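# Shelve the foam block on the recessed far-aisle shelf

## Task

Pick up the small foam block that sits on the desk and set it down on a shelf belonging to the shelving section at the aisle's far end that is set back deeper than its neighbours. It must rest on the shelf board itself, not on top of a box, and the robot must stay upright and level throughout, since tipping over or ending up leaning counts as failure.

## Robot and tools

Robot: a Hello Robot Stretch 4 with a single arm. It has an omni-wheel base, a mast carrying a lift, a telescoping arm that reaches straight out, and a wrist with yaw, pitch and roll ending in a two-finger gripper. It stands about 1.6 m tall, and the base edge lies within 0.23 m of the base origin.

Frames: the base frame sits on the floor below the base centre, x ahead, y to the left, z upward, in metres. hand_pose (a point between the open fingertips) is reported in this frame and may be slightly wrong. The odometry frame is wherever the base frame was when the scene began; base_odometry is measured there from wheel rotation only, so slipping inflates it. Heading is in radians, left positive, between -3.142 and 3.142.

move: one action per call, and blocking must always be false (otherwise refused); it returns in roughly half a second while motion continues. An action contains base, joints or both, optionally with speeds, pace or contact_limits; alternatively it is just end_of_arm: "enable_torque", which re-powers any wrist or gripper motor that shut off. base holds one relative command measured from the base's last reported position: translate_m (metres, forward positive, -2 to 2), strafe_m (metres, left positive, -2 to 2) or rotate_rad (radians, counter-clockwise positive, -3.2 to 3.2). Only translate_m and strafe_m may be combined, giving a straight diagonal drive. joints is a dictionary of absolute targets by name: lift_m 0 to 1.2 m, arm_m 0 to 0.55 m (extension), wrist_yaw_rad -1.134 to 4.276 (0 straight ahead, positive left, about 3.14 folded back), wrist_pitch_rad -1.117 to 4.259 (0 level, 1.57 pointing down), wrist_roll_rad -1.117 to 4.259 (0 fingers side by side at equal height, positive clockwise viewed from behind), gripper_m -0.038 to 0.141 (fingertip gap in metres, possibly off by up to 0.015; -0.02 or less squeezes the tips together). Out-of-range joint targets get clipped and the result mentions it; other bad values are refused, and unknown keys make the call invalid. A new move overrides only the joints or base it names. pace is "slow", "default", "fast" or "max"; speeds gives per-joint top speeds (lift, arm, wrist joints, not the gripper). contact_limits, 0 to 1 (default 0.5), sets how hard arm_m, lift_m or a base command may push before halting; place each next to its own command. The base's limit persists until the next base command. Tall lift positions slow the base. cameras picks images: head_camera, head_left_camera, head_right_camera, wrist_camera or all; [] means none.

wait(seconds 0 to 10) commands nothing and returns state and images, ending early once every motion has settled; wait(0) shows an in-progress move under "earlier move". stop brakes all running motions and re-brakes slack wheels. zoom_image takes a camera name and region [x0, y0, x1, y1] in pixels of that camera's most recent image, up to 504 by 504. finished_scene(scene) closes the current scene permanently; the block must stay placed with no robot help.

Result lines: "move" reads done or the worst status. base_status and joint_status per motion: done, moving, off_target (rested short and may still push), contact_stop (blocked, goes slack), time_out (target dropped), limit_stop_at_own_body, limit_stop_at_tilt (lean over 6 degrees; lift, arm and wheels go slack) or torque_fault (motor limp until enable_torque). An uncommanded stop or a refused call cancels the rest of that reply's move, wait and finished_scene calls. on_its_own lists things the robot did unprompted; "held at" there is a target, not a reading. lidar_m: 12 distances in metres from the base origin, 30-degree sectors starting straight ahead and going counter-clockwise (4th left, 7th rear, 10th right); "-" means nothing seen or closer than 0.25 m; it sees from about 0.15 m up, so tabletops register, but misses glass and thin legs. wrist_depth_mm: a 7 by 7 grid of depths in mm (100 to 2000), read from the top left; "-" means invalid, and the robot's own body appears. base_tilt in degrees (forward, right) carries a fixed bias up to about 3. turned_by_wheels versus turned_by_imu differing by over about 0.1 rad in a move suggests a collision or slip and a heading error. motor_effort is percent of maximum with a bracketed peak; servo_current is in mA for wrist and gripper servos. pictures names the images in order. Camera intrinsics and poses are in the calibration data and may be slightly off.

Gripping: command a gap more than 0.015 under the object's width; about 0.06 under resists tugs, and squeezing pulls the object toward the wrist. A rise in gripper servo_current after closing to 0.015 or more indicates a firm hold; neither gripper_m nor done proves it. Tips pressed on a surface can jam. Expect brief tugs on the held block or nudges to loose items.

Avoid: self-collision when the gripper is over the base at low lift (under about 0.2, or 0.45 pointing down), tilting up while rolled, yaw plus pitch below about -1.1, or tilting and rolling while folded back; the wrist pressing the arm at large extension. Avoid driving, turning or stopping fast with heavy loads and the arm extended, hard pushes, slams, drops, releasing moving objects and torque faults. Thinking time lets the simulation keep running.

Each tool is called after "Emit:" in YAML: its name, and indented under it one key for each argument.

## Session

Emit:
move:
  blocking: false

Scene clock: 0.00 s.
base_odometry: x=+0.000 y=+0.000 heading=+0.000
turned_by_wheels: +0.000
turned_by_imu: +0.000
base_tilt: forward=+0.4 right=+1.5
lidar_m: 0.98 0.98 1.13 1.93 1.07 1.58 2.71 2.70 1.20 0.99 0.99 1.15
base_status: not commanded
joint_positions: lift_m=+0.140 arm_m=+0.002 wrist_yaw_rad=+3.046 wrist_pitch_rad=+0.002 wrist_roll_rad=+0.000 gripper_m=+0.056
joint_status: not commanded
measured_speeds: all 0
motor_effort: lift_m=+20 arm_m=-4 wheel_0=+0 wheel_1=+0 wheel_2=+0
servo_current: wrist_yaw_rad=33 wrist_pitch_rad=33 wrist_roll_rad=26 gripper_m=46
hand_pose: x=-0.1056 y=+0.1144 z=+0.3181 quat_wxyz=(+0.048, -0.001, +0.000, +0.999) (m; base frame)
wrist_depth_mm: 136 139 - - - - - / 114 140 - - 1983 - - / 123 150 - - - - - / 137 192 - - 1983 - - / - - - - 1808 1808 - / 1118 1138 196 1008 1078 1205 - / 798 723 831 152 759 866 854
pictures: head_camera, head_left_camera, head_right_camera, wrist_camera

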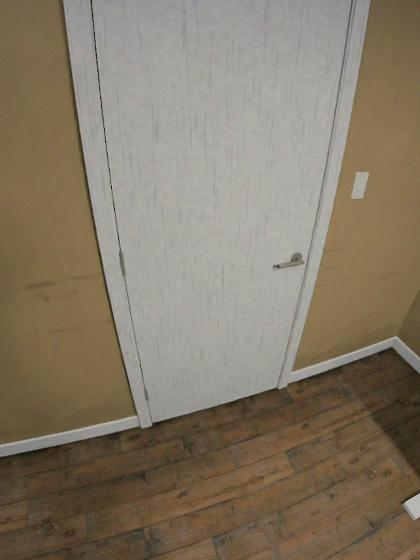

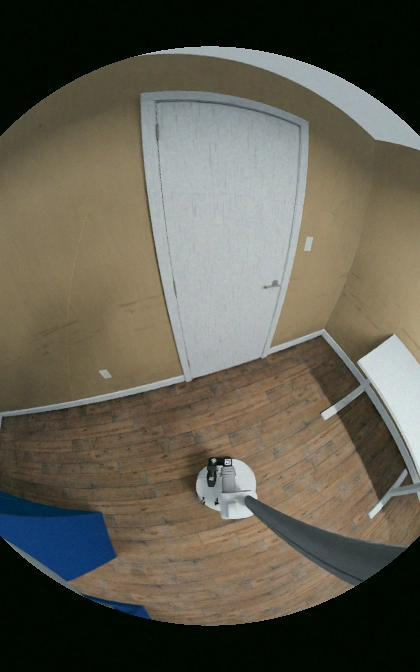

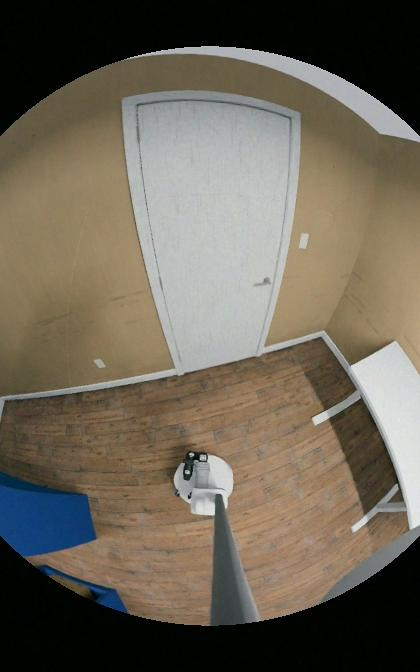

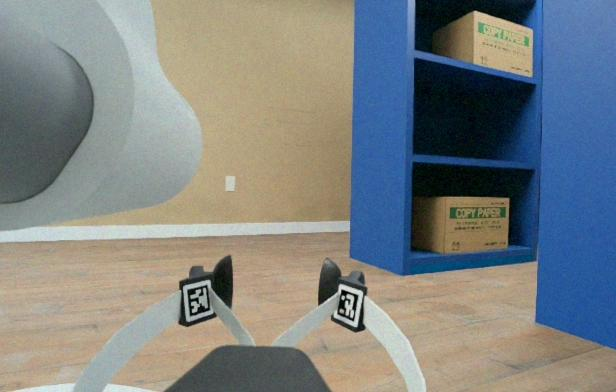

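Emit:
move:
  base: {"rotate_rad": -1.4}
  blocking: false
  cameras: []

Emit:
wait:
  seconds: 4

Scene clock: 4.47 s.
move: moving
base_odometry: x=+0.000 y=+0.000 heading=-0.261
turned_by_wheels: -0.261
turned_by_imu: -0.258
base_tilt: forward=+0.4 right=+1.4
lidar_m: 1.04 0.97 1.05 1.42 1.05 1.11 1.60 2.69 1.49 1.04 0.97 1.04
base_status: rotate_rad moving
joint_positions: lift_m=+0.140 arm_m=+0.002 wrist_yaw_rad=+3.046 wrist_pitch_rad=+0.002 wrist_roll_rad=+0.000 gripper_m=+0.056
joint_status: not commanded
measured_speeds: translate_m=+0.001 strafe_m=-0.001 rotate_rad=-0.990 lift_m=+0.000 arm_m=+0.000 wrist_yaw_rad=+0.000 wrist_pitch_rad=+0.000 wrist_roll_rad=+0.000
motor_effort: lift_m=+20(20) arm_m=-4(4) wheel_0=+6(7) wheel_1=+7(7) wheel_2=+7(8)
servo_current: wrist_yaw_rad=39(46) wrist_pitch_rad=39(52) wrist_roll_rad=26(33) gripper_m=39(52)
hand_pose: x=-0.1056 y=+0.1144 z=+0.3181 quat_wxyz=(+0.048, -0.001, +0.000, +0.999) (m; base frame)
wrist_depth_mm: 135 140 - - - - - / 113 140 - - - - - / 123 150 - - - - - / 137 192 - - - - - / 1983 - - 1921 1921 - - / 1118 1138 196 991 1098 1008 - / 798 715 831 153 750 866 798
pictures: none
No camera images: "cameras" was empty.

Scene clock: 5.93 s.
earlier move: done
base_odometry: x=+0.000 y=+0.000 heading=-1.400
turned_by_wheels: -1.139
turned_by_imu: -1.125
base_tilt: forward=+0.4 right=+1.3
lidar_m: 0.95 1.02 1.08 0.97 1.02 1.29 1.07 1.07 1.58 2.70 2.74 1.03
base_status: done
joint_positions: lift_m=+0.140 arm_m=+0.002 wrist_yaw_rad=+3.046 wrist_pitch_rad=+0.002 wrist_roll_rad=+0.000 gripper_m=+0.056
joint_status: not commanded
measured_speeds: all 0
motor_effort: lift_m=+20(20) arm_m=-4(4) wheel_0=+2(7) wheel_1=+2(9) wheel_2=+2(8)
servo_current: wrist_yaw_rad=39(46) wrist_pitch_rad=39(52) wrist_roll_rad=26(33) gripper_m=46(52)
hand_pose: x=-0.1056 y=+0.1144 z=+0.3181 quat_wxyz=(+0.048, -0.001, +0.000, +0.999) (m; base frame)
wrist_depth_mm: 136 140 - - - - - / 115 140 - - - - - / 121 154 - - - - - / 138 183 - - - - - / - - - - 1983 - - / 991 931 196 991 1098 1182 991 / 798 723 831 153 741 854 854
wait: 1.47 of 4 s (the move ended)
pictures: head_camera, head_left_camera, head_right_camera, wrist_camera
camera_calibration:
wrist_camera: T_world_to_cam=[[0.142551, 0.98883, 0.0435186, -0.134676], [0.0286925, 0.0398208, -0.998795, 0.369213], [-0.989371, 0.143628, -0.0226955, 0.115958], [0, 0, 0, 1]] pos_world=[0.123331, 0.101815, 0.377261]

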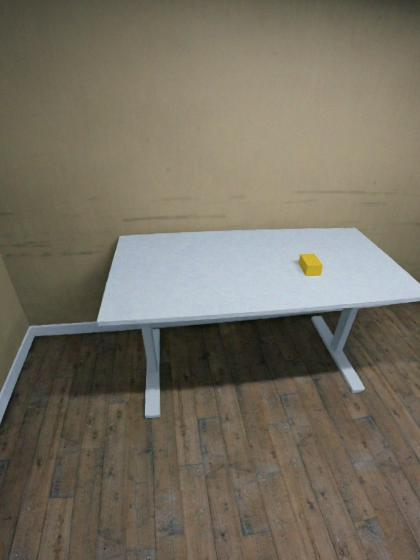

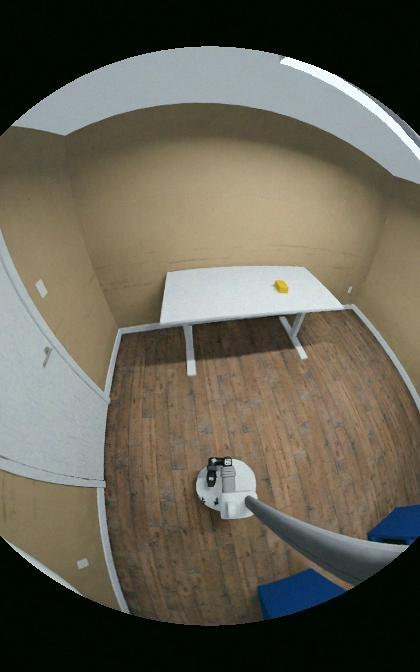

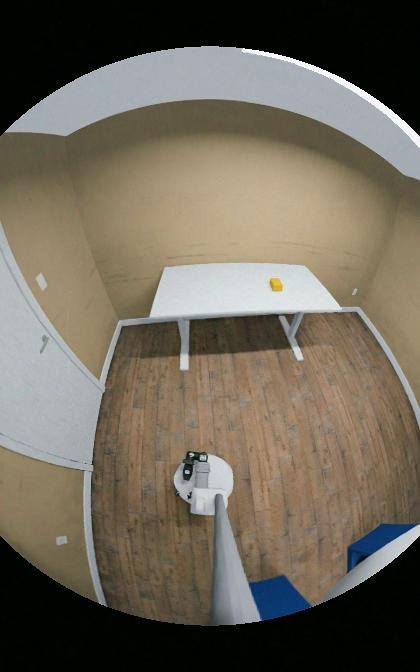

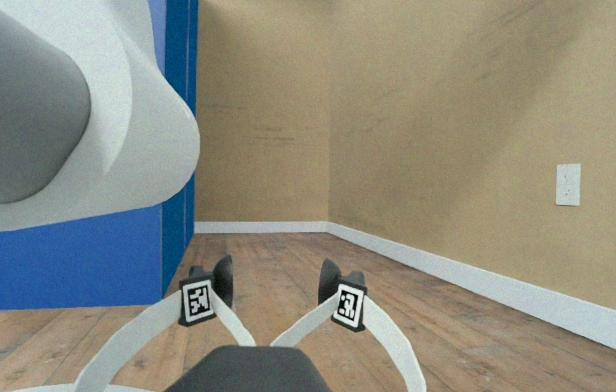

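Emit:
move:
  base: {"strafe_m": -0.52}
  joints: {"lift_m": 0.95, "wrist_yaw_rad": 0.0}
  blocking: false
  cameras: []

Emit:
zoom_image:
  camera: "head_camera"
  region: [270, 230, 350, 300]

Emit:
wait:
  seconds: 4

Scene clock: 39.37 s.
move: moving
base_odometry: x=-0.037 y=-0.006 heading=-1.399
turned_by_wheels: +0.000
turned_by_imu: -0.001
base_tilt: forward=+0.3 right=+1.4
lidar_m: 0.98 1.01 1.14 1.01 1.07 1.38 1.07 1.07 1.53 2.65 2.69 1.05
base_status: strafe_m moving
joint_positions: lift_m=+0.179 arm_m=+0.002 wrist_yaw_rad=+2.446 wrist_pitch_rad=+0.002 wrist_roll_rad=+0.000 gripper_m=+0.056
joint_status: lift_m moving; wrist_yaw_rad moving
measured_speeds: translate_m=-0.001 strafe_m=-0.142 rotate_rad=+0.005 lift_m=+0.149 arm_m=+0.000 wrist_yaw_rad=-1.816 wrist_pitch_rad=+0.000 wrist_roll_rad=+0.000
motor_effort: lift_m=+25(27) arm_m=-4(4) wheel_0=+8(10) wheel_1=-10(10) wheel_2=+0(2)
servo_current: wrist_yaw_rad=85(104) wrist_pitch_rad=39(52) wrist_roll_rad=26(39) gripper_m=52(52)
hand_pose: x=+0.0078 y=+0.2519 z=+0.3570 quat_wxyz=(+0.341, -0.001, +0.000, +0.940) (m; base frame)
wrist_depth_mm: - - - - - - - / - - - - - - - / - - - - - - - / - - - - - - - / - - - - - - - / 1205 1255 196 217 186 - 788 / 866 741 917 152 809 878 809
pictures: none
No camera images: "cameras" was empty.

Scaled by 6.300 from the camera's 420x560 image, which has a finer 1200x1600 frame.

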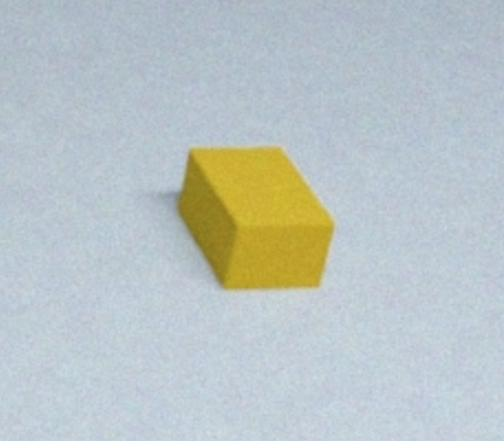

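Scene clock: 42.83 s.
earlier move: done
base_odometry: x=-0.512 y=-0.089 heading=-1.399
turned_by_wheels: +0.000
turned_by_imu: -0.003
base_tilt: forward=+0.3 right=+1.4
lidar_m: 1.03 1.05 1.63 1.49 1.53 1.09 0.99 1.20 1.28 2.18 2.21 1.13
base_status: done
joint_positions: lift_m=+0.950 arm_m=+0.002 wrist_yaw_rad=+0.003 wrist_pitch_rad=+0.002 wrist_roll_rad=+0.000 gripper_m=+0.056
joint_status: all done
measured_speeds: all 0
motor_effort: lift_m=+24(28) arm_m=-4(4) wheel_0=+0(10) wheel_1=+0(11) wheel_2=+0(2)
servo_current: wrist_yaw_rad=39(130) wrist_pitch_rad=39(52) wrist_roll_rad=33(39) gripper_m=46(52)
hand_pose: x=+0.4618 y=-0.0865 z=+1.1273 quat_wxyz=(+1.000, +0.000, +0.001, +0.002) (m; base frame)
wrist_depth_mm: - - - - - - - / - - - - - - - / - - - - - - - / - - - - - - - / - - - - - - - / - 162 192 196 178 - - / - 118 - - - - -
wait: 3.47 of 4 s (the move ended)
pictures: head_camera, head_left_camera, head_right_camera, wrist_camera
camera_calibration:
wrist_camera: T_world_to_cam=[[-0.04465, -0.998054, 0.0435185, -0.137472], [-0.0246391, -0.0424485, -0.998795, 1.18662], [0.998699, -0.0456685, -0.0226958, -0.209946], [0, 0, 0, 1]] pos_world=[0.232772, -0.0964222, 1.18641]

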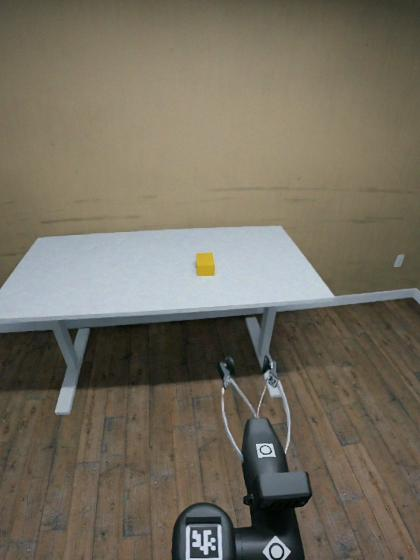

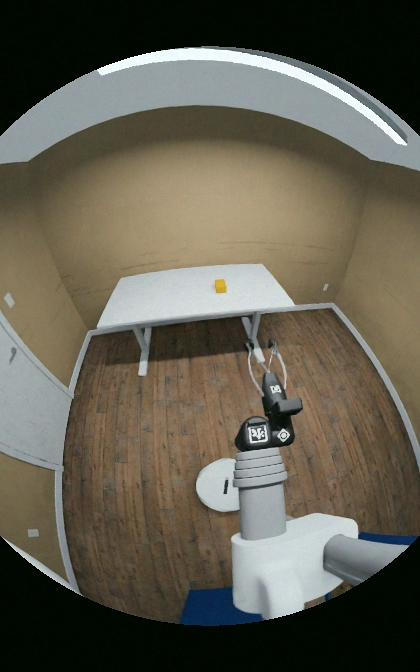

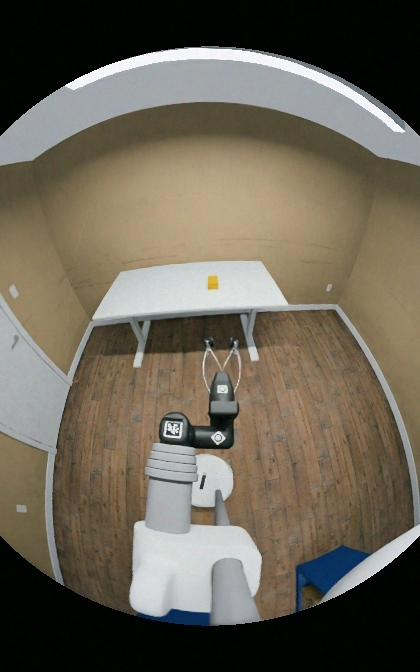

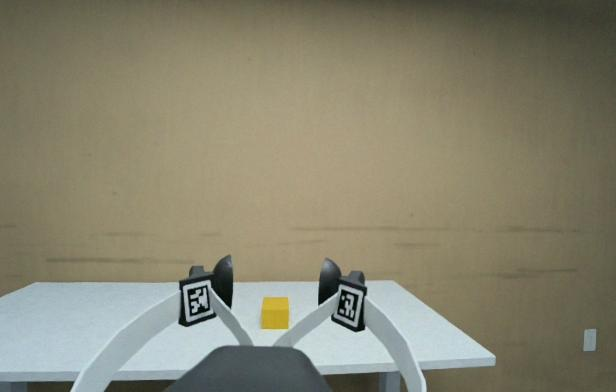

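Emit:
zoom_image:
  camera: "head_camera"
  region: [170, 230, 240, 300]

Emit:
zoom_image:
  camera: "wrist_camera"
  region: [230, 270, 330, 350]

Scaled by 7.200 from the camera's 420x560 image, which has a finer 1200x1600 frame.

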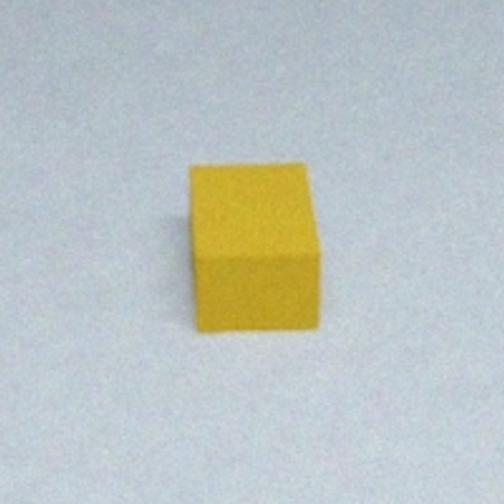

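Scaled by 5.040.

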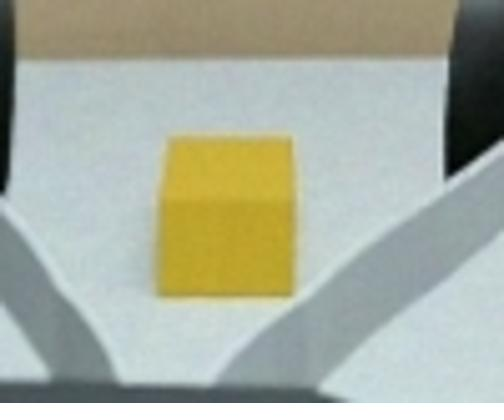

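Emit:
move:
  base: {"rotate_rad": 0.05}
  joints: {"wrist_pitch_rad": 0.5, "gripper_m": 0.141}
  blocking: false
  cameras: []

Emit:
wait:
  seconds: 1.5
  cameras: []

Emit:
move:
  base: {"translate_m": 0.6}
  blocking: false
  cameras: []

Emit:
wait:
  seconds: 4

Scene clock: 86.57 s.
move: moving
base_odometry: x=-0.512 y=-0.089 heading=-1.350
turned_by_wheels: +0.050
turned_by_imu: +0.048
base_tilt: forward=+0.4 right=+1.3
lidar_m: 1.03 1.07 1.63 1.50 1.58 1.10 1.01 1.20 1.36 2.18 2.23 1.09
base_status: rotate_rad moving
joint_positions: lift_m=+0.950 arm_m=+0.002 wrist_yaw_rad=+0.003 wrist_pitch_rad=+0.480 wrist_roll_rad=+0.000 gripper_m=+0.076
joint_status: wrist_pitch_rad moving; gripper_m moving
measured_speeds: translate_m=+0.000 strafe_m=+0.000 rotate_rad=+0.000 lift_m=+0.000 arm_m=+0.000 wrist_yaw_rad=+0.000 wrist_pitch_rad=+0.596 wrist_roll_rad=+0.000
motor_effort: lift_m=+24(24) arm_m=-4(4) wheel_0=-4(5) wheel_1=-1(6) wheel_2=+0(6)
servo_current: wrist_yaw_rad=33(46) wrist_pitch_rad=26(78) wrist_roll_rad=33(33) gripper_m=91(91)
hand_pose: x=+0.4292 y=-0.0866 z=+0.9946 quat_wxyz=(+0.971, +0.000, +0.238, +0.002) (m; base frame)
wrist_depth_mm: - - - - - - - / - - - - - - - / - - - - - - - / - - - - - - - / 1808 1863 1863 1921 1921 1983 - / 1576 1464 198 1618 195 1618 1618 / 1308 1255 1397 150 1366 1366 1430
pictures: none
No camera images: "cameras" was empty.

Scene clock: 87.90 s.
earlier move: done
base_odometry: x=-0.512 y=-0.089 heading=-1.350
turned_by_wheels: +0.000
turned_by_imu: +0.000
base_tilt: forward=+0.1 right=+1.3
lidar_m: 1.03 1.07 1.62 1.50 1.57 1.09 1.01 1.20 1.33 2.17 2.22 1.11
base_status: done
joint_positions: lift_m=+0.950 arm_m=+0.002 wrist_yaw_rad=+0.003 wrist_pitch_rad=+0.499 wrist_roll_rad=+0.000 gripper_m=+0.141
joint_status: all done
measured_speeds: all 0
motor_effort: lift_m=+24(24) arm_m=-4(4) wheel_0=-4(5) wheel_1=-1(6) wheel_2=+0(6)
servo_current: wrist_yaw_rad=33(46) wrist_pitch_rad=46(78) wrist_roll_rad=33(39) gripper_m=39(117)
hand_pose: x=+0.4266 y=-0.0866 z=+0.9897 quat_wxyz=(+0.969, +0.000, +0.247, +0.002) (m; base frame)
wrist_depth_mm: - - - - - - - / - - - - - - - / - - - - - - - / - - - - - - - / 1756 1808 1808 1863 1921 1921 1983 / 1464 190 1464 1618 200 1576 1576 / 1255 1281 1308 - 1336 1336 1366
wait: 1.33 of 1.5 s (the move ended)
pictures: none
No camera images: "cameras" was empty.

Scene clock: 88.40 s.
move: moving
base_odometry: x=-0.505 y=-0.120 heading=-1.350
turned_by_wheels: +0.000
turned_by_imu: +0.000
base_tilt: forward=+0.3 right=+1.2
lidar_m: 1.00 1.04 1.60 1.50 1.55 1.12 1.05 1.22 1.42 2.18 2.23 1.05
base_status: translate_m moving
joint_positions: lift_m=+0.950 arm_m=+0.002 wrist_yaw_rad=+0.003 wrist_pitch_rad=+0.499 wrist_roll_rad=+0.000 gripper_m=+0.141
joint_status: not commanded
measured_speeds: translate_m=+0.125 strafe_m=+0.000 rotate_rad=+0.001 lift_m=+0.000 arm_m=+0.000 wrist_yaw_rad=+0.000 wrist_pitch_rad=+0.000 wrist_roll_rad=+0.000
motor_effort: lift_m=+24(24) arm_m=-4(4) wheel_0=+6(7) wheel_1=+6(6) wheel_2=-9(10)
servo_current: wrist_yaw_rad=26(39) wrist_pitch_rad=33(52) wrist_roll_rad=26(33) gripper_m=46(52)
hand_pose: x=+0.4266 y=-0.0866 z=+0.9897 quat_wxyz=(+0.969, +0.000, +0.247, +0.002) (m; base frame)
wrist_depth_mm: - - - - - - - / - - - - - - - / - - - - - - - / - - - - - - - / 1708 1808 1863 1863 1863 1921 1921 / 1464 190 1430 1576 201 1537 1576 / 1255 1281 1336 - 1308 1308 1336
pictures: none
No camera images: "cameras" was empty.

Scene clock: 92.03 s.
earlier move: done
base_odometry: x=-0.381 y=-0.674 heading=-1.350
turned_by_wheels: +0.000
turned_by_imu: -0.001
base_tilt: forward=+0.6 right=+1.4
lidar_m: 0.44 0.46 0.62 1.52 1.60 2.10 1.59 1.71 2.25 2.11 0.66 0.49
base_status: done
joint_positions: lift_m=+0.950 arm_m=+0.002 wrist_yaw_rad=+0.003 wrist_pitch_rad=+0.499 wrist_roll_rad=+0.000 gripper_m=+0.141
joint_status: not commanded
measured_speeds: all 0
motor_effort: lift_m=+24(24) arm_m=-4(4) wheel_0=+1(7) wheel_1=+2(7) wheel_2=+0(11)
servo_current: wrist_yaw_rad=33(52) wrist_pitch_rad=33(52) wrist_roll_rad=26(33) gripper_m=46(52)
hand_pose: x=+0.4266 y=-0.0866 z=+0.9897 quat_wxyz=(+0.969, +0.000, +0.247, +0.002) (m; base frame)
wrist_depth_mm: - - - - - - - / - - - - - - - / - - - - - - - / - - - 615 - - - / - - - 564 - - - / - 187 172 - 195 - - / - - - - - - -
wait: 3.63 of 4 s (the move ended)
pictures: head_camera, head_left_camera, head_right_camera, wrist_camera
camera_calibration:
wrist_camera: T_world_to_cam=[[-0.0182266, -0.997963, 0.0611345, -0.161915], [-0.49834, -0.0439408, -0.865867, 1.11874], [0.86679, -0.0462476, -0.496524, 0.347284], [0, 0, 0, 1]] pos_world=[0.253539, -0.0963662, 1.15101]

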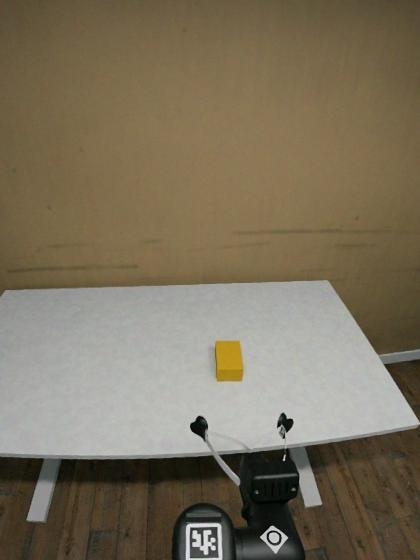

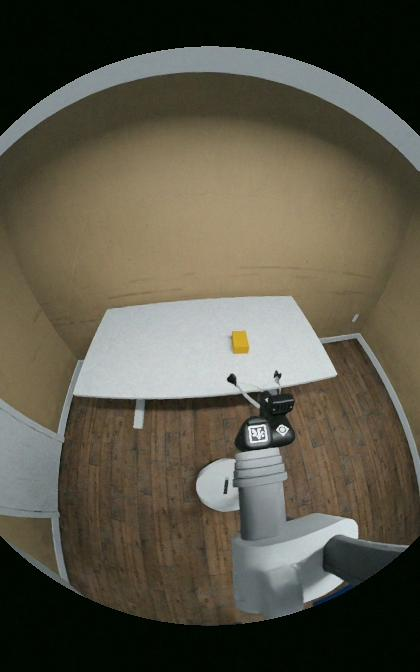

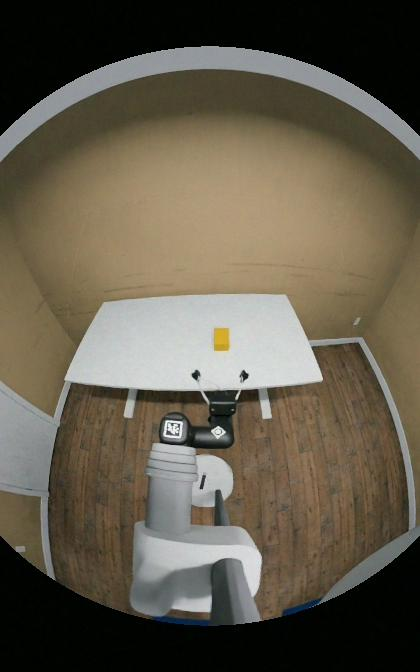

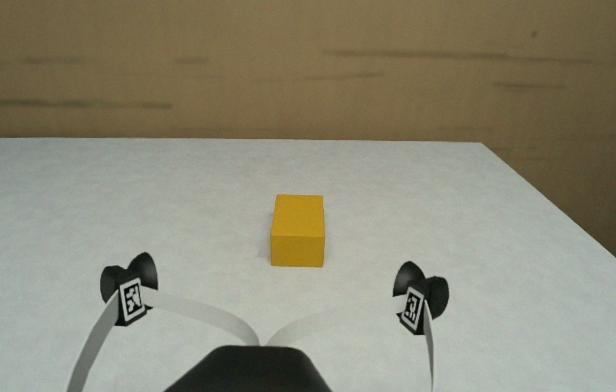

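Emit:
move:
  base: {"strafe_m": -0.028}
  joints: {"wrist_pitch_rad": 0.3, "arm_m": 0.31, "lift_m": 0.83}
  blocking: false
  cameras: []

Emit:
wait:
  seconds: 4

Scene clock: 121.97 s.
move: moving
base_odometry: x=-0.406 y=-0.680 heading=-1.350
turned_by_wheels: +0.000
turned_by_imu: -0.001
base_tilt: forward=+0.4 right=+1.5
lidar_m: 0.44 0.46 0.59 1.55 1.61 2.17 1.63 1.72 2.26 2.10 0.68 0.46
base_status: strafe_m moving
joint_positions: lift_m=+0.911 arm_m=+0.054 wrist_yaw_rad=+0.003 wrist_pitch_rad=+0.306 wrist_roll_rad=+0.000 gripper_m=+0.141
joint_status: lift_m moving; arm_m moving; wrist_pitch_rad moving
measured_speeds: translate_m=+0.000 strafe_m=-0.035 rotate_rad=+0.003 lift_m=-0.149 arm_m=+0.198 wrist_yaw_rad=+0.000 wrist_pitch_rad=-0.002 wrist_roll_rad=+0.000
motor_effort: lift_m=+10(23) arm_m=+7(8) wheel_0=+3(9) wheel_1=-1(9) wheel_2=-1(2)
servo_current: wrist_yaw_rad=26(46) wrist_pitch_rad=26(104) wrist_roll_rad=26(33) gripper_m=52(52)
hand_pose: x=+0.5006 y=-0.0866 z=+1.0025 quat_wxyz=(+0.988, +0.000, +0.152, +0.002) (m; base frame)
wrist_depth_mm: - - - - - - - / - - - - - - - / - - - - - - - / - - - - - - - / - - - - - - - / - 187 177 500 195 - - / - - - - - - -
pictures: none
No camera images: "cameras" was empty.

Scene clock: 123.50 s.
earlier move: done
base_odometry: x=-0.408 y=-0.680 heading=-1.350
turned_by_wheels: +0.000
turned_by_imu: +0.000
base_tilt: forward=+0.4 right=+1.6
lidar_m: 0.44 0.48 0.59 1.54 1.62 2.14 1.64 1.68 2.24 2.10 0.69 0.49
base_status: done
joint_positions: lift_m=+0.830 arm_m=+0.310 wrist_yaw_rad=+0.003 wrist_pitch_rad=+0.306 wrist_roll_rad=+0.000 gripper_m=+0.141
joint_status: all done
measured_speeds: all 0
motor_effort: lift_m=+14(23) arm_m=+6(9) wheel_0=+0(9) wheel_1=+2(9) wheel_2=+0(2)
servo_current: wrist_yaw_rad=39(46) wrist_pitch_rad=39(104) wrist_roll_rad=26(33) gripper_m=52(59)
hand_pose: x=+0.7559 y=-0.0866 z=+0.9218 quat_wxyz=(+0.988, +0.000, +0.152, +0.002) (m; base frame)
wrist_depth_mm: - - - - - - - / - - - - - - - / - - - - - - - / - - - - - - - / - - - - - - - / - 187 172 - 195 - - / - - - - - - -
wait: 1.53 of 4 s (the move ended)
pictures: head_camera, head_left_camera, head_right_camera, wrist_camera
camera_calibration:
wrist_camera: T_world_to_cam=[[-0.0296846, -0.997996, 0.05588, -0.138218], [-0.322471, -0.0433538, -0.945586, 1.16467], [0.946114, -0.046089, -0.320538, -0.194067], [0, 0, 0, 1]] pos_world=[0.555079, -0.0963923, 1.04681]

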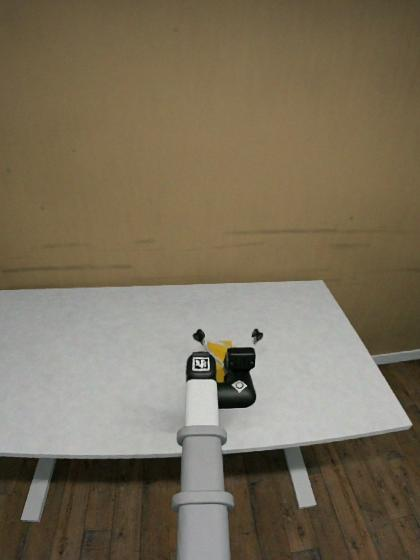

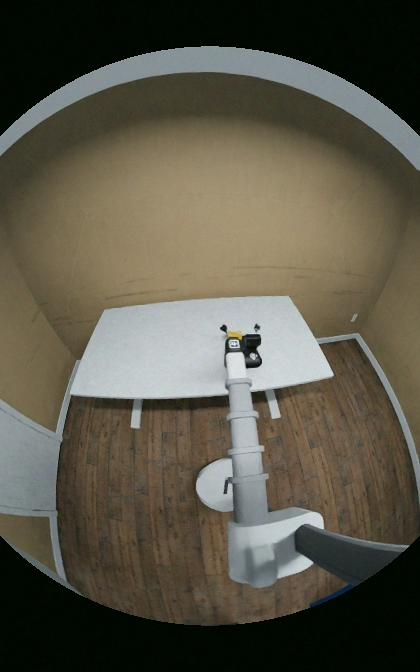

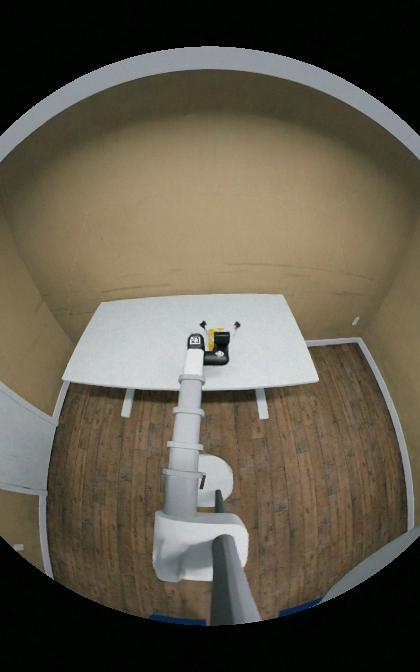

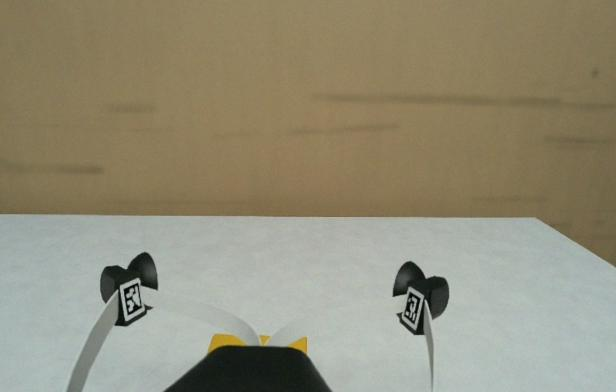

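Emit:
move:
  base: {"strafe_m": 0.013}
  blocking: false
  cameras: []

Emit:
wait:
  seconds: 1
  cameras: []

Emit:
move:
  joints: {"lift_m": 0.735}
  contact_limits: {"lift_m": 0.15}
  pace: "slow"
  blocking: false
  cameras: []

Emit:
wait:
  seconds: 3

Scene clock: 139.50 s.
move: moving
base_odometry: x=-0.396 y=-0.677 heading=-1.350
turned_by_wheels: +0.000
turned_by_imu: -0.001
base_tilt: forward=+0.2 right=+1.4
lidar_m: 0.44 0.44 0.64 1.54 1.59 2.13 1.60 1.71 2.26 2.11 0.68 0.47
base_status: strafe_m moving
joint_positions: lift_m=+0.830 arm_m=+0.310 wrist_yaw_rad=+0.003 wrist_pitch_rad=+0.306 wrist_roll_rad=+0.000 gripper_m=+0.141
joint_status: not commanded
measured_speeds: all 0
motor_effort: lift_m=+14(14) arm_m=+6(6) wheel_0=-1(8) wheel_1=+3(9) wheel_2=+0(2)
servo_current: wrist_yaw_rad=33(39) wrist_pitch_rad=46(52) wrist_roll_rad=26(39) gripper_m=39(52)
hand_pose: x=+0.7559 y=-0.0866 z=+0.9218 quat_wxyz=(+0.988, +0.000, +0.152, +0.002) (m; base frame)
wrist_depth_mm: - - - - - - - / - - - - - - - / - - - - - - - / - - - - - - - / - - - - - - - / - 187 172 - 195 - - / - - - - - - -
pictures: none
No camera images: "cameras" was empty.

Scene clock: 140.17 s.
earlier move: done
base_odometry: x=-0.396 y=-0.677 heading=-1.350
turned_by_wheels: +0.000
turned_by_imu: +0.000
base_tilt: forward=+0.5 right=+1.5
lidar_m: 0.44 0.48 0.63 1.54 1.61 2.14 1.63 1.72 2.28 2.10 0.67 0.47
base_status: done
joint_positions: lift_m=+0.830 arm_m=+0.310 wrist_yaw_rad=+0.003 wrist_pitch_rad=+0.306 wrist_roll_rad=+0.000 gripper_m=+0.141
joint_status: not commanded
measured_speeds: all 0
motor_effort: lift_m=+14(14) arm_m=+6(6) wheel_0=-2(8) wheel_1=+2(9) wheel_2=+0(2)
servo_current: wrist_yaw_rad=33(46) wrist_pitch_rad=46(59) wrist_roll_rad=26(39) gripper_m=39(52)
hand_pose: x=+0.7559 y=-0.0866 z=+0.9218 quat_wxyz=(+0.988, +0.000, +0.152, +0.002) (m; base frame)
wrist_depth_mm: - - - - - - - / - - - - - - - / - - - - - - - / - - - - - - - / - - - - - - - / - 188 172 - 195 - - / - - - - - - -
wait: 0.67 of 1 s (the move ended)
pictures: none
No camera images: "cameras" was empty.

Scene clock: 140.67 s.
move: moving
base_odometry: x=-0.396 y=-0.677 heading=-1.350
turned_by_wheels: +0.000
turned_by_imu: +0.000
base_tilt: forward=+0.3 right=+1.4
lidar_m: 0.43 0.46 0.59 1.52 1.61 2.17 1.61 1.70 2.25 2.12 0.68 0.48
base_status: not commanded
joint_positions: lift_m=+0.804 arm_m=+0.310 wrist_yaw_rad=+0.003 wrist_pitch_rad=+0.306 wrist_roll_rad=+0.000 gripper_m=+0.141
joint_status: lift_m moving
measured_speeds: translate_m=+0.000 strafe_m=+0.000 rotate_rad=+0.000 lift_m=-0.099 arm_m=+0.000 wrist_yaw_rad=+0.000 wrist_pitch_rad=+0.000 wrist_roll_rad=+0.000
motor_effort: lift_m=+12(14) arm_m=+6(6) wheel_0=-2(2) wheel_1=+2(2) wheel_2=+0(0)
servo_current: wrist_yaw_rad=33(46) wrist_pitch_rad=59(65) wrist_roll_rad=33(33) gripper_m=46(46)
contact_limits: lift_m 0.15
hand_pose: x=+0.7559 y=-0.0866 z=+0.8957 quat_wxyz=(+0.988, +0.000, +0.152, +0.002) (m; base frame)
wrist_depth_mm: - - - - - - - / - - - - - - - / - - - - - - - / - - - - - - - / - - - - - - - / - 187 172 - 196 - - / - - - - - - -
pictures: none
No camera images: "cameras" was empty.

Scene clock: 141.83 s.
earlier move: done
base_odometry: x=-0.396 y=-0.677 heading=-1.350
turned_by_wheels: +0.000
turned_by_imu: +0.000
base_tilt: forward=+0.3 right=+1.4
lidar_m: 0.44 0.45 0.64 1.56 1.60 2.15 1.62 1.71 2.25 2.11 0.69 0.49
base_status: not commanded
joint_positions: lift_m=+0.735 arm_m=+0.310 wrist_yaw_rad=+0.003 wrist_pitch_rad=+0.306 wrist_roll_rad=+0.000 gripper_m=+0.141
joint_status: all done
measured_speeds: all 0
motor_effort: lift_m=+13(16) arm_m=+6(6) wheel_0=-2(2) wheel_1=+2(2) wheel_2=+0(0)
servo_current: wrist_yaw_rad=46(46) wrist_pitch_rad=46(65) wrist_roll_rad=33(33) gripper_m=46(52)
contact_limits: lift_m 0.15
hand_pose: x=+0.7559 y=-0.0866 z=+0.8268 quat_wxyz=(+0.988, +0.000, +0.152, +0.002) (m; base frame)
wrist_depth_mm: - - - - - - - / - - - - - - - / - - - - - - - / - - - - - - - / - - 243 245 - - - / - 187 196 198 195 - - / - - 172 136 - - -
wait: 1.17 of 3 s (the move ended)
pictures: head_camera, head_left_camera, head_right_camera, wrist_camera
camera_calibration:
wrist_camera: T_world_to_cam=[[-0.0296848, -0.997996, 0.05588, -0.132911], [-0.322471, -0.0433538, -0.945586, 1.07487], [0.946114, -0.0460892, -0.320538, -0.22451], [0, 0, 0, 1]] pos_world=[0.555081, -0.0963923, 0.951842]

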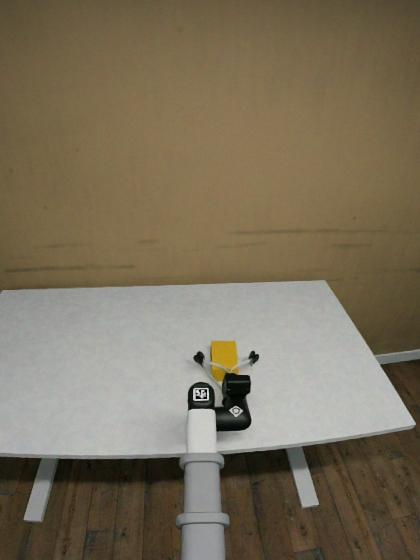

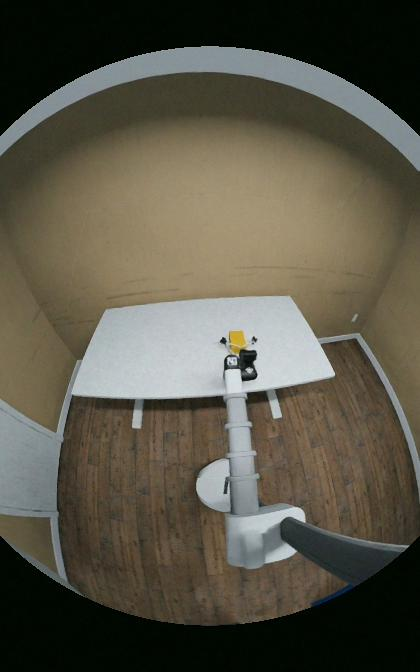

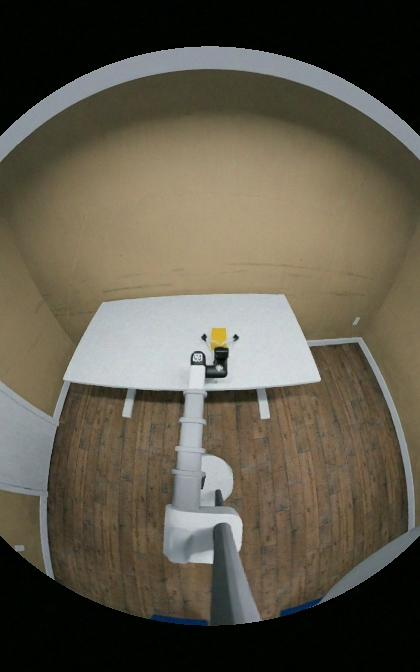

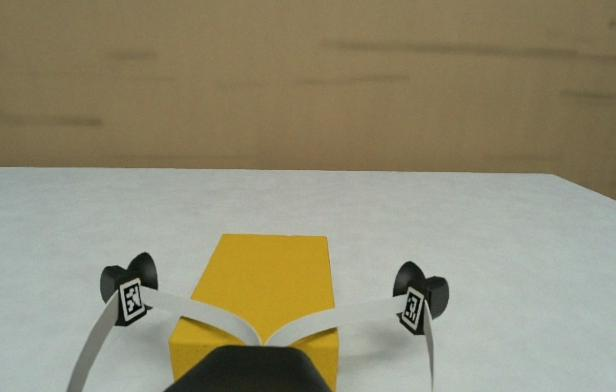

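Emit:
move:
  joints: {"lift_m": 0.707}
  contact_limits: {"lift_m": 0.15}
  pace: "slow"
  blocking: false
  cameras: []

Emit:
wait:
  seconds: 1.5
  cameras: ["wrist_camera", "head_camera"]

Scene clock: 150.33 s.
move: moving
base_odometry: x=-0.396 y=-0.677 heading=-1.350
turned_by_wheels: +0.000
turned_by_imu: -0.001
base_tilt: forward=+0.3 right=+1.5
lidar_m: 0.42 0.46 0.62 1.55 1.60 2.14 1.59 1.70 2.26 2.13 0.69 0.49
base_status: not commanded
joint_positions: lift_m=+0.713 arm_m=+0.310 wrist_yaw_rad=+0.003 wrist_pitch_rad=+0.297 wrist_roll_rad=+0.000 gripper_m=+0.141
joint_status: lift_m moving
measured_speeds: translate_m=+0.000 strafe_m=+0.000 rotate_rad=+0.000 lift_m=-0.049 arm_m=+0.000 wrist_yaw_rad=+0.000 wrist_pitch_rad=-0.032 wrist_roll_rad=+0.000
motor_effort: lift_m=+12(14) arm_m=+6(6) wheel_0=-2(2) wheel_1=+2(2) wheel_2=+0(0)
servo_current: wrist_yaw_rad=39(39) wrist_pitch_rad=39(52) wrist_roll_rad=33(33) gripper_m=52(52)
contact_limits: lift_m 0.15
hand_pose: x=+0.7567 y=-0.0866 z=+0.8071 quat_wxyz=(+0.989, +0.000, +0.148, +0.002) (m; base frame)
wrist_depth_mm: - - - - - - - / - - - - - - - / - - - - - - - / - - - - - - - / - - 242 231 - - - / - 181 182 184 194 - - / - - 168 135 - - -
pictures: none
No camera images: "cameras" was empty.

Scene clock: 150.87 s.
earlier move: done
base_odometry: x=-0.396 y=-0.677 heading=-1.350
turned_by_wheels: +0.000
turned_by_imu: +0.000
base_tilt: forward=+0.3 right=+1.4
lidar_m: 0.43 0.44 0.62 1.55 1.61 2.11 1.61 1.72 2.25 2.13 0.69 0.49
base_status: not commanded
joint_positions: lift_m=+0.708 arm_m=+0.310 wrist_yaw_rad=+0.003 wrist_pitch_rad=+0.293 wrist_roll_rad=+0.000 gripper_m=+0.141
joint_status: all done
measured_speeds: all 0
motor_effort: lift_m=+7(14) arm_m=+6(6) wheel_0=-2(2) wheel_1=+2(2) wheel_2=+0(0)
servo_current: wrist_yaw_rad=39(39) wrist_pitch_rad=52(52) wrist_roll_rad=26(33) gripper_m=46(52)
contact_limits: lift_m 0.15
hand_pose: x=+0.7570 y=-0.0866 z=+0.8029 quat_wxyz=(+0.989, +0.000, +0.146, +0.002) (m; base frame)
wrist_depth_mm: - - - - - - - / - - - - - - - / - - - - - - - / - - - - - - - / - - 228 244 - - - / - 180 180 182 193 - - / - - 166 133 - - -
wait: 0.53 of 1.5 s (the move ended)
pictures: head_camera, wrist_camera
camera_calibration:
wrist_camera: T_world_to_cam=[[-0.0304015, -0.997998, 0.055454, -0.130651], [-0.310272, -0.0433165, -0.94966, 1.0466], [0.950162, -0.0460769, -0.308334, -0.24609], [0, 0, 0, 1]] pos_world=[0.554585, -0.0963938, 0.925284]

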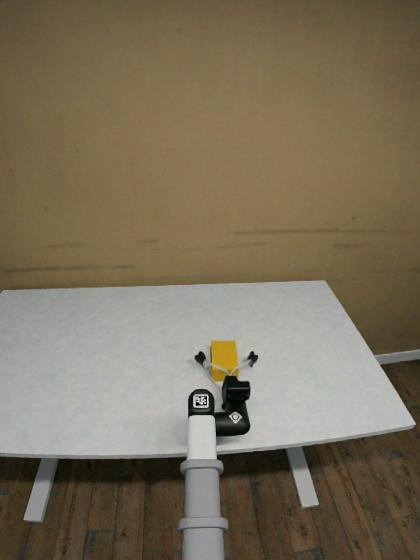

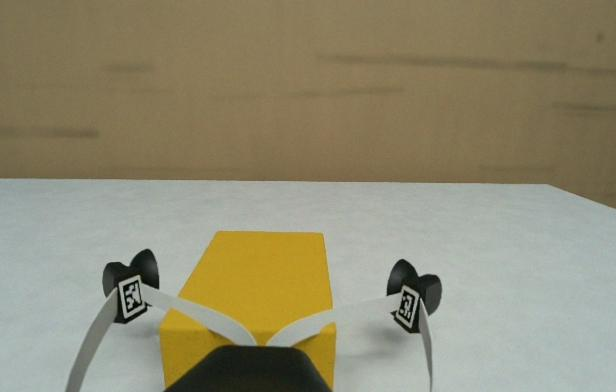

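Emit:
move:
  joints: {"lift_m": 0.74}
  blocking: false
  cameras: []

Emit:
wait:
  seconds: 1
  cameras: []

Emit:
move:
  joints: {"arm_m": 0.285, "gripper_m": 0.118, "wrist_pitch_rad": 0.3}
  blocking: false
  cameras: []

Emit:
wait:
  seconds: 1.5
  cameras: ["wrist_camera"]

Scene clock: 167.93 s.
move: moving
base_odometry: x=-0.396 y=-0.677 heading=-1.350
turned_by_wheels: +0.000
turned_by_imu: -0.001
base_tilt: forward=+0.2 right=+1.2
lidar_m: 0.45 0.45 0.62 1.53 1.61 2.14 1.62 1.71 2.27 2.11 0.70 0.46
base_status: not commanded
joint_positions: lift_m=+0.736 arm_m=+0.310 wrist_yaw_rad=+0.003 wrist_pitch_rad=+0.299 wrist_roll_rad=+0.000 gripper_m=+0.141
joint_status: lift_m moving
measured_speeds: translate_m=+0.000 strafe_m=+0.000 rotate_rad=+0.000 lift_m=+0.051 arm_m=+0.000 wrist_yaw_rad=+0.000 wrist_pitch_rad=+0.000 wrist_roll_rad=+0.000
motor_effort: lift_m=+25(26) arm_m=+6(6) wheel_0=-2(2) wheel_1=+2(2) wheel_2=+0(0)
servo_current: wrist_yaw_rad=39(39) wrist_pitch_rad=46(59) wrist_roll_rad=33(33) gripper_m=46(52)
hand_pose: x=+0.7565 y=-0.0866 z=+0.8293 quat_wxyz=(+0.989, +0.000, +0.149, +0.002) (m; base frame)
wrist_depth_mm: - - - - - - - / - - - - - - - / - - - - - - - / - - - - - - - / - - 246 250 - - - / - 187 199 200 195 - - / - - 172 136 - - -
pictures: none
No camera images: "cameras" was empty.

Scene clock: 168.37 s.
earlier move: done
base_odometry: x=-0.396 y=-0.677 heading=-1.350
turned_by_wheels: +0.000
turned_by_imu: +0.000
base_tilt: forward=+0.2 right=+1.3
lidar_m: 0.45 0.46 0.63 1.56 1.58 2.11 1.62 1.69 2.26 2.12 0.70 0.48
base_status: not commanded
joint_positions: lift_m=+0.740 arm_m=+0.310 wrist_yaw_rad=+0.003 wrist_pitch_rad=+0.300 wrist_roll_rad=+0.000 gripper_m=+0.141
joint_status: all done
measured_speeds: all 0
motor_effort: lift_m=+24(26) arm_m=+6(6) wheel_0=-2(2) wheel_1=+2(2) wheel_2=+0(0)
servo_current: wrist_yaw_rad=39(39) wrist_pitch_rad=46(59) wrist_roll_rad=26(33) gripper_m=46(52)
hand_pose: x=+0.7565 y=-0.0866 z=+0.8327 quat_wxyz=(+0.989, +0.000, +0.149, +0.002) (m; base frame)
wrist_depth_mm: - - - - - - - / - - - - - - - / - - - - - - - / - - - - - - - / - - 253 256 - - - / - 188 196 208 195 - - / - - 173 136 - - -
wait: 0.43 of 1 s (the move ended)
pictures: none
No camera images: "cameras" was empty.

Scene clock: 168.87 s.
move: moving
base_odometry: x=-0.396 y=-0.677 heading=-1.350
turned_by_wheels: +0.000
turned_by_imu: +0.000
base_tilt: forward=+0.3 right=+1.5
lidar_m: 0.44 0.46 0.64 1.56 1.59 2.14 1.62 1.72 2.25 2.12 0.66 0.49
base_status: not commanded
joint_positions: lift_m=+0.740 arm_m=+0.285 wrist_yaw_rad=+0.003 wrist_pitch_rad=+0.300 wrist_roll_rad=+0.000 gripper_m=+0.129
joint_status: arm_m moving; wrist_pitch_rad moving; gripper_m moving
measured_speeds: translate_m=+0.000 strafe_m=+0.000 rotate_rad=+0.000 lift_m=+0.000 arm_m=-0.002 wrist_yaw_rad=+0.000 wrist_pitch_rad=+0.000 wrist_roll_rad=+0.000
motor_effort: lift_m=+24(24) arm_m=-7(9) wheel_0=-2(2) wheel_1=+2(2) wheel_2=+0(0)
servo_current: wrist_yaw_rad=39(46) wrist_pitch_rad=46(52) wrist_roll_rad=26(33) gripper_m=46(111)
hand_pose: x=+0.7319 y=-0.0866 z=+0.8327 quat_wxyz=(+0.989, +0.000, +0.149, +0.002) (m; base frame)
wrist_depth_mm: - - - - - - - / - - - - - - - / - - - - - - - / - - - - - - - / - - 268 272 - - - / - 189 198 208 196 - - / - - 202 - - - -
pictures: none
No camera images: "cameras" was empty.

Scene clock: 169.53 s.
earlier move: done
base_odometry: x=-0.396 y=-0.677 heading=-1.350
turned_by_wheels: +0.000
turned_by_imu: +0.000
base_tilt: forward=+0.4 right=+1.3
lidar_m: 0.44 0.44 0.64 1.54 1.63 2.17 1.63 1.69 2.24 2.13 0.71 0.48
base_status: not commanded
joint_positions: lift_m=+0.740 arm_m=+0.285 wrist_yaw_rad=+0.003 wrist_pitch_rad=+0.300 wrist_roll_rad=+0.000 gripper_m=+0.118
joint_status: all done
measured_speeds: all 0
motor_effort: lift_m=+24(24) arm_m=-6(9) wheel_0=-2(2) wheel_1=+2(2) wheel_2=+0(0)
servo_current: wrist_yaw_rad=39(46) wrist_pitch_rad=39(52) wrist_roll_rad=33(39) gripper_m=46(111)
hand_pose: x=+0.7319 y=-0.0866 z=+0.8327 quat_wxyz=(+0.989, +0.000, +0.149, +0.002) (m; base frame)
wrist_depth_mm: - - - - - - - / - - - - - - - / - - - - - - - / - - - - - - - / - - 268 273 - - - / - 185 198 208 192 - - / - - 201 - - - -
wait: 0.67 of 1.5 s (the move ended)
pictures: wrist_camera
camera_calibration:
wrist_camera: T_world_to_cam=[[-0.0300354, -0.997997, 0.0556731, -0.13352], [-0.31652, -0.0433356, -0.947596, 1.06998], [0.94811, -0.0460831, -0.314584, -0.206329], [0, 0, 0, 1]] pos_world=[0.530283, -0.096393, 0.956436]

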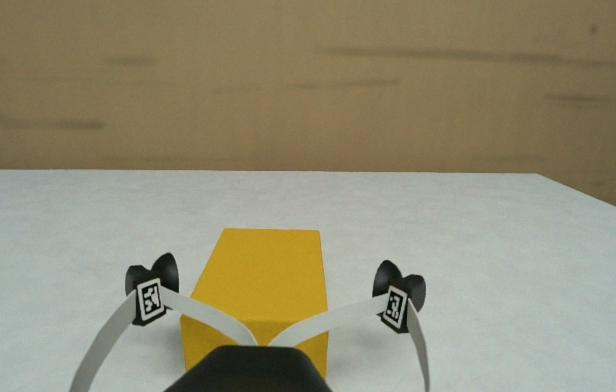

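Emit:
move:
  base: {"strafe_m": 0.011}
  joints: {"lift_m": 0.715}
  contact_limits: {"lift_m": 0.15}
  pace: "slow"
  blocking: false
  cameras: []

Emit:
wait:
  seconds: 1.5
  cameras: ["wrist_camera"]

Scene clock: 181.97 s.
move: moving
base_odometry: x=-0.386 y=-0.675 heading=-1.350
turned_by_wheels: +0.000
turned_by_imu: -0.001
base_tilt: forward=+0.4 right=+1.4
lidar_m: 0.44 0.46 0.62 1.54 1.60 2.12 1.62 1.71 2.26 2.13 0.67 0.45
base_status: strafe_m moving
joint_positions: lift_m=+0.719 arm_m=+0.285 wrist_yaw_rad=+0.003 wrist_pitch_rad=+0.300 wrist_roll_rad=+0.000 gripper_m=+0.118
joint_status: lift_m moving
measured_speeds: translate_m=+0.000 strafe_m=+0.014 rotate_rad=+0.000 lift_m=-0.042 arm_m=+0.000 wrist_yaw_rad=+0.000 wrist_pitch_rad=+0.000 wrist_roll_rad=+0.000
motor_effort: lift_m=+12(22) arm_m=-6(6) wheel_0=-4(7) wheel_1=+2(7) wheel_2=+0(2)
servo_current: wrist_yaw_rad=33(46) wrist_pitch_rad=46(46) wrist_roll_rad=26(33) gripper_m=52(52)
contact_limits: lift_m 0.15
hand_pose: x=+0.7319 y=-0.0866 z=+0.8124 quat_wxyz=(+0.989, +0.000, +0.149, +0.002) (m; base frame)
wrist_depth_mm: - - - - - - - / - - - - - - - / - - - - - - - / - - - - - - - / - - 229 232 - - - / - 185 192 195 192 - - / - - - - - - -
pictures: none
No camera images: "cameras" was empty.

Scene clock: 182.47 s.
earlier move: done
base_odometry: x=-0.385 y=-0.675 heading=-1.350
turned_by_wheels: +0.000
turned_by_imu: +0.000
base_tilt: forward=+0.2 right=+1.4
lidar_m: 0.44 0.46 0.64 1.56 1.59 2.12 1.62 1.71 2.27 2.14 0.68 0.47
base_status: done
joint_positions: lift_m=+0.715 arm_m=+0.285 wrist_yaw_rad=+0.003 wrist_pitch_rad=+0.300 wrist_roll_rad=+0.000 gripper_m=+0.118
joint_status: all done
measured_speeds: all 0
motor_effort: lift_m=+13(22) arm_m=-6(6) wheel_0=-3(7) wheel_1=+2(7) wheel_2=+0(2)
servo_current: wrist_yaw_rad=33(46) wrist_pitch_rad=39(52) wrist_roll_rad=26(33) gripper_m=39(52)
contact_limits: lift_m 0.15
hand_pose: x=+0.7319 y=-0.0866 z=+0.8086 quat_wxyz=(+0.989, +0.000, +0.149, +0.002) (m; base frame)
wrist_depth_mm: - - - - - - - / - - - - - - - / - - - - - - - / - - - 293 - - - / - - 206 220 - - - / - 185 190 192 192 - - / - - - 202 - - -
wait: 0.50 of 1.5 s (the move ended)
pictures: wrist_camera
camera_calibration:
wrist_camera: T_world_to_cam=[[-0.0300342, -0.997997, 0.0556737, -0.132178], [-0.316536, -0.0433357, -0.94759, 1.04712], [0.948105, -0.0460829, -0.314601, -0.213901], [0, 0, 0, 1]] pos_world=[0.530282, -0.096393, 0.932308]

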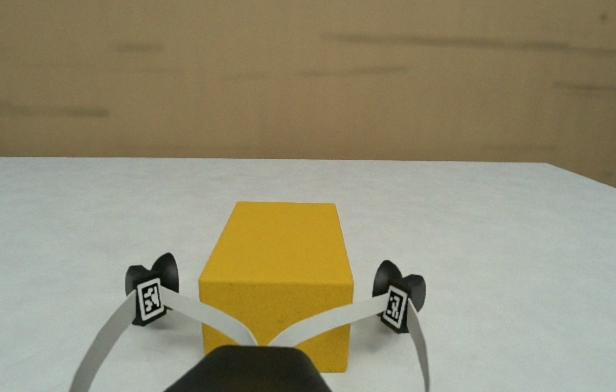

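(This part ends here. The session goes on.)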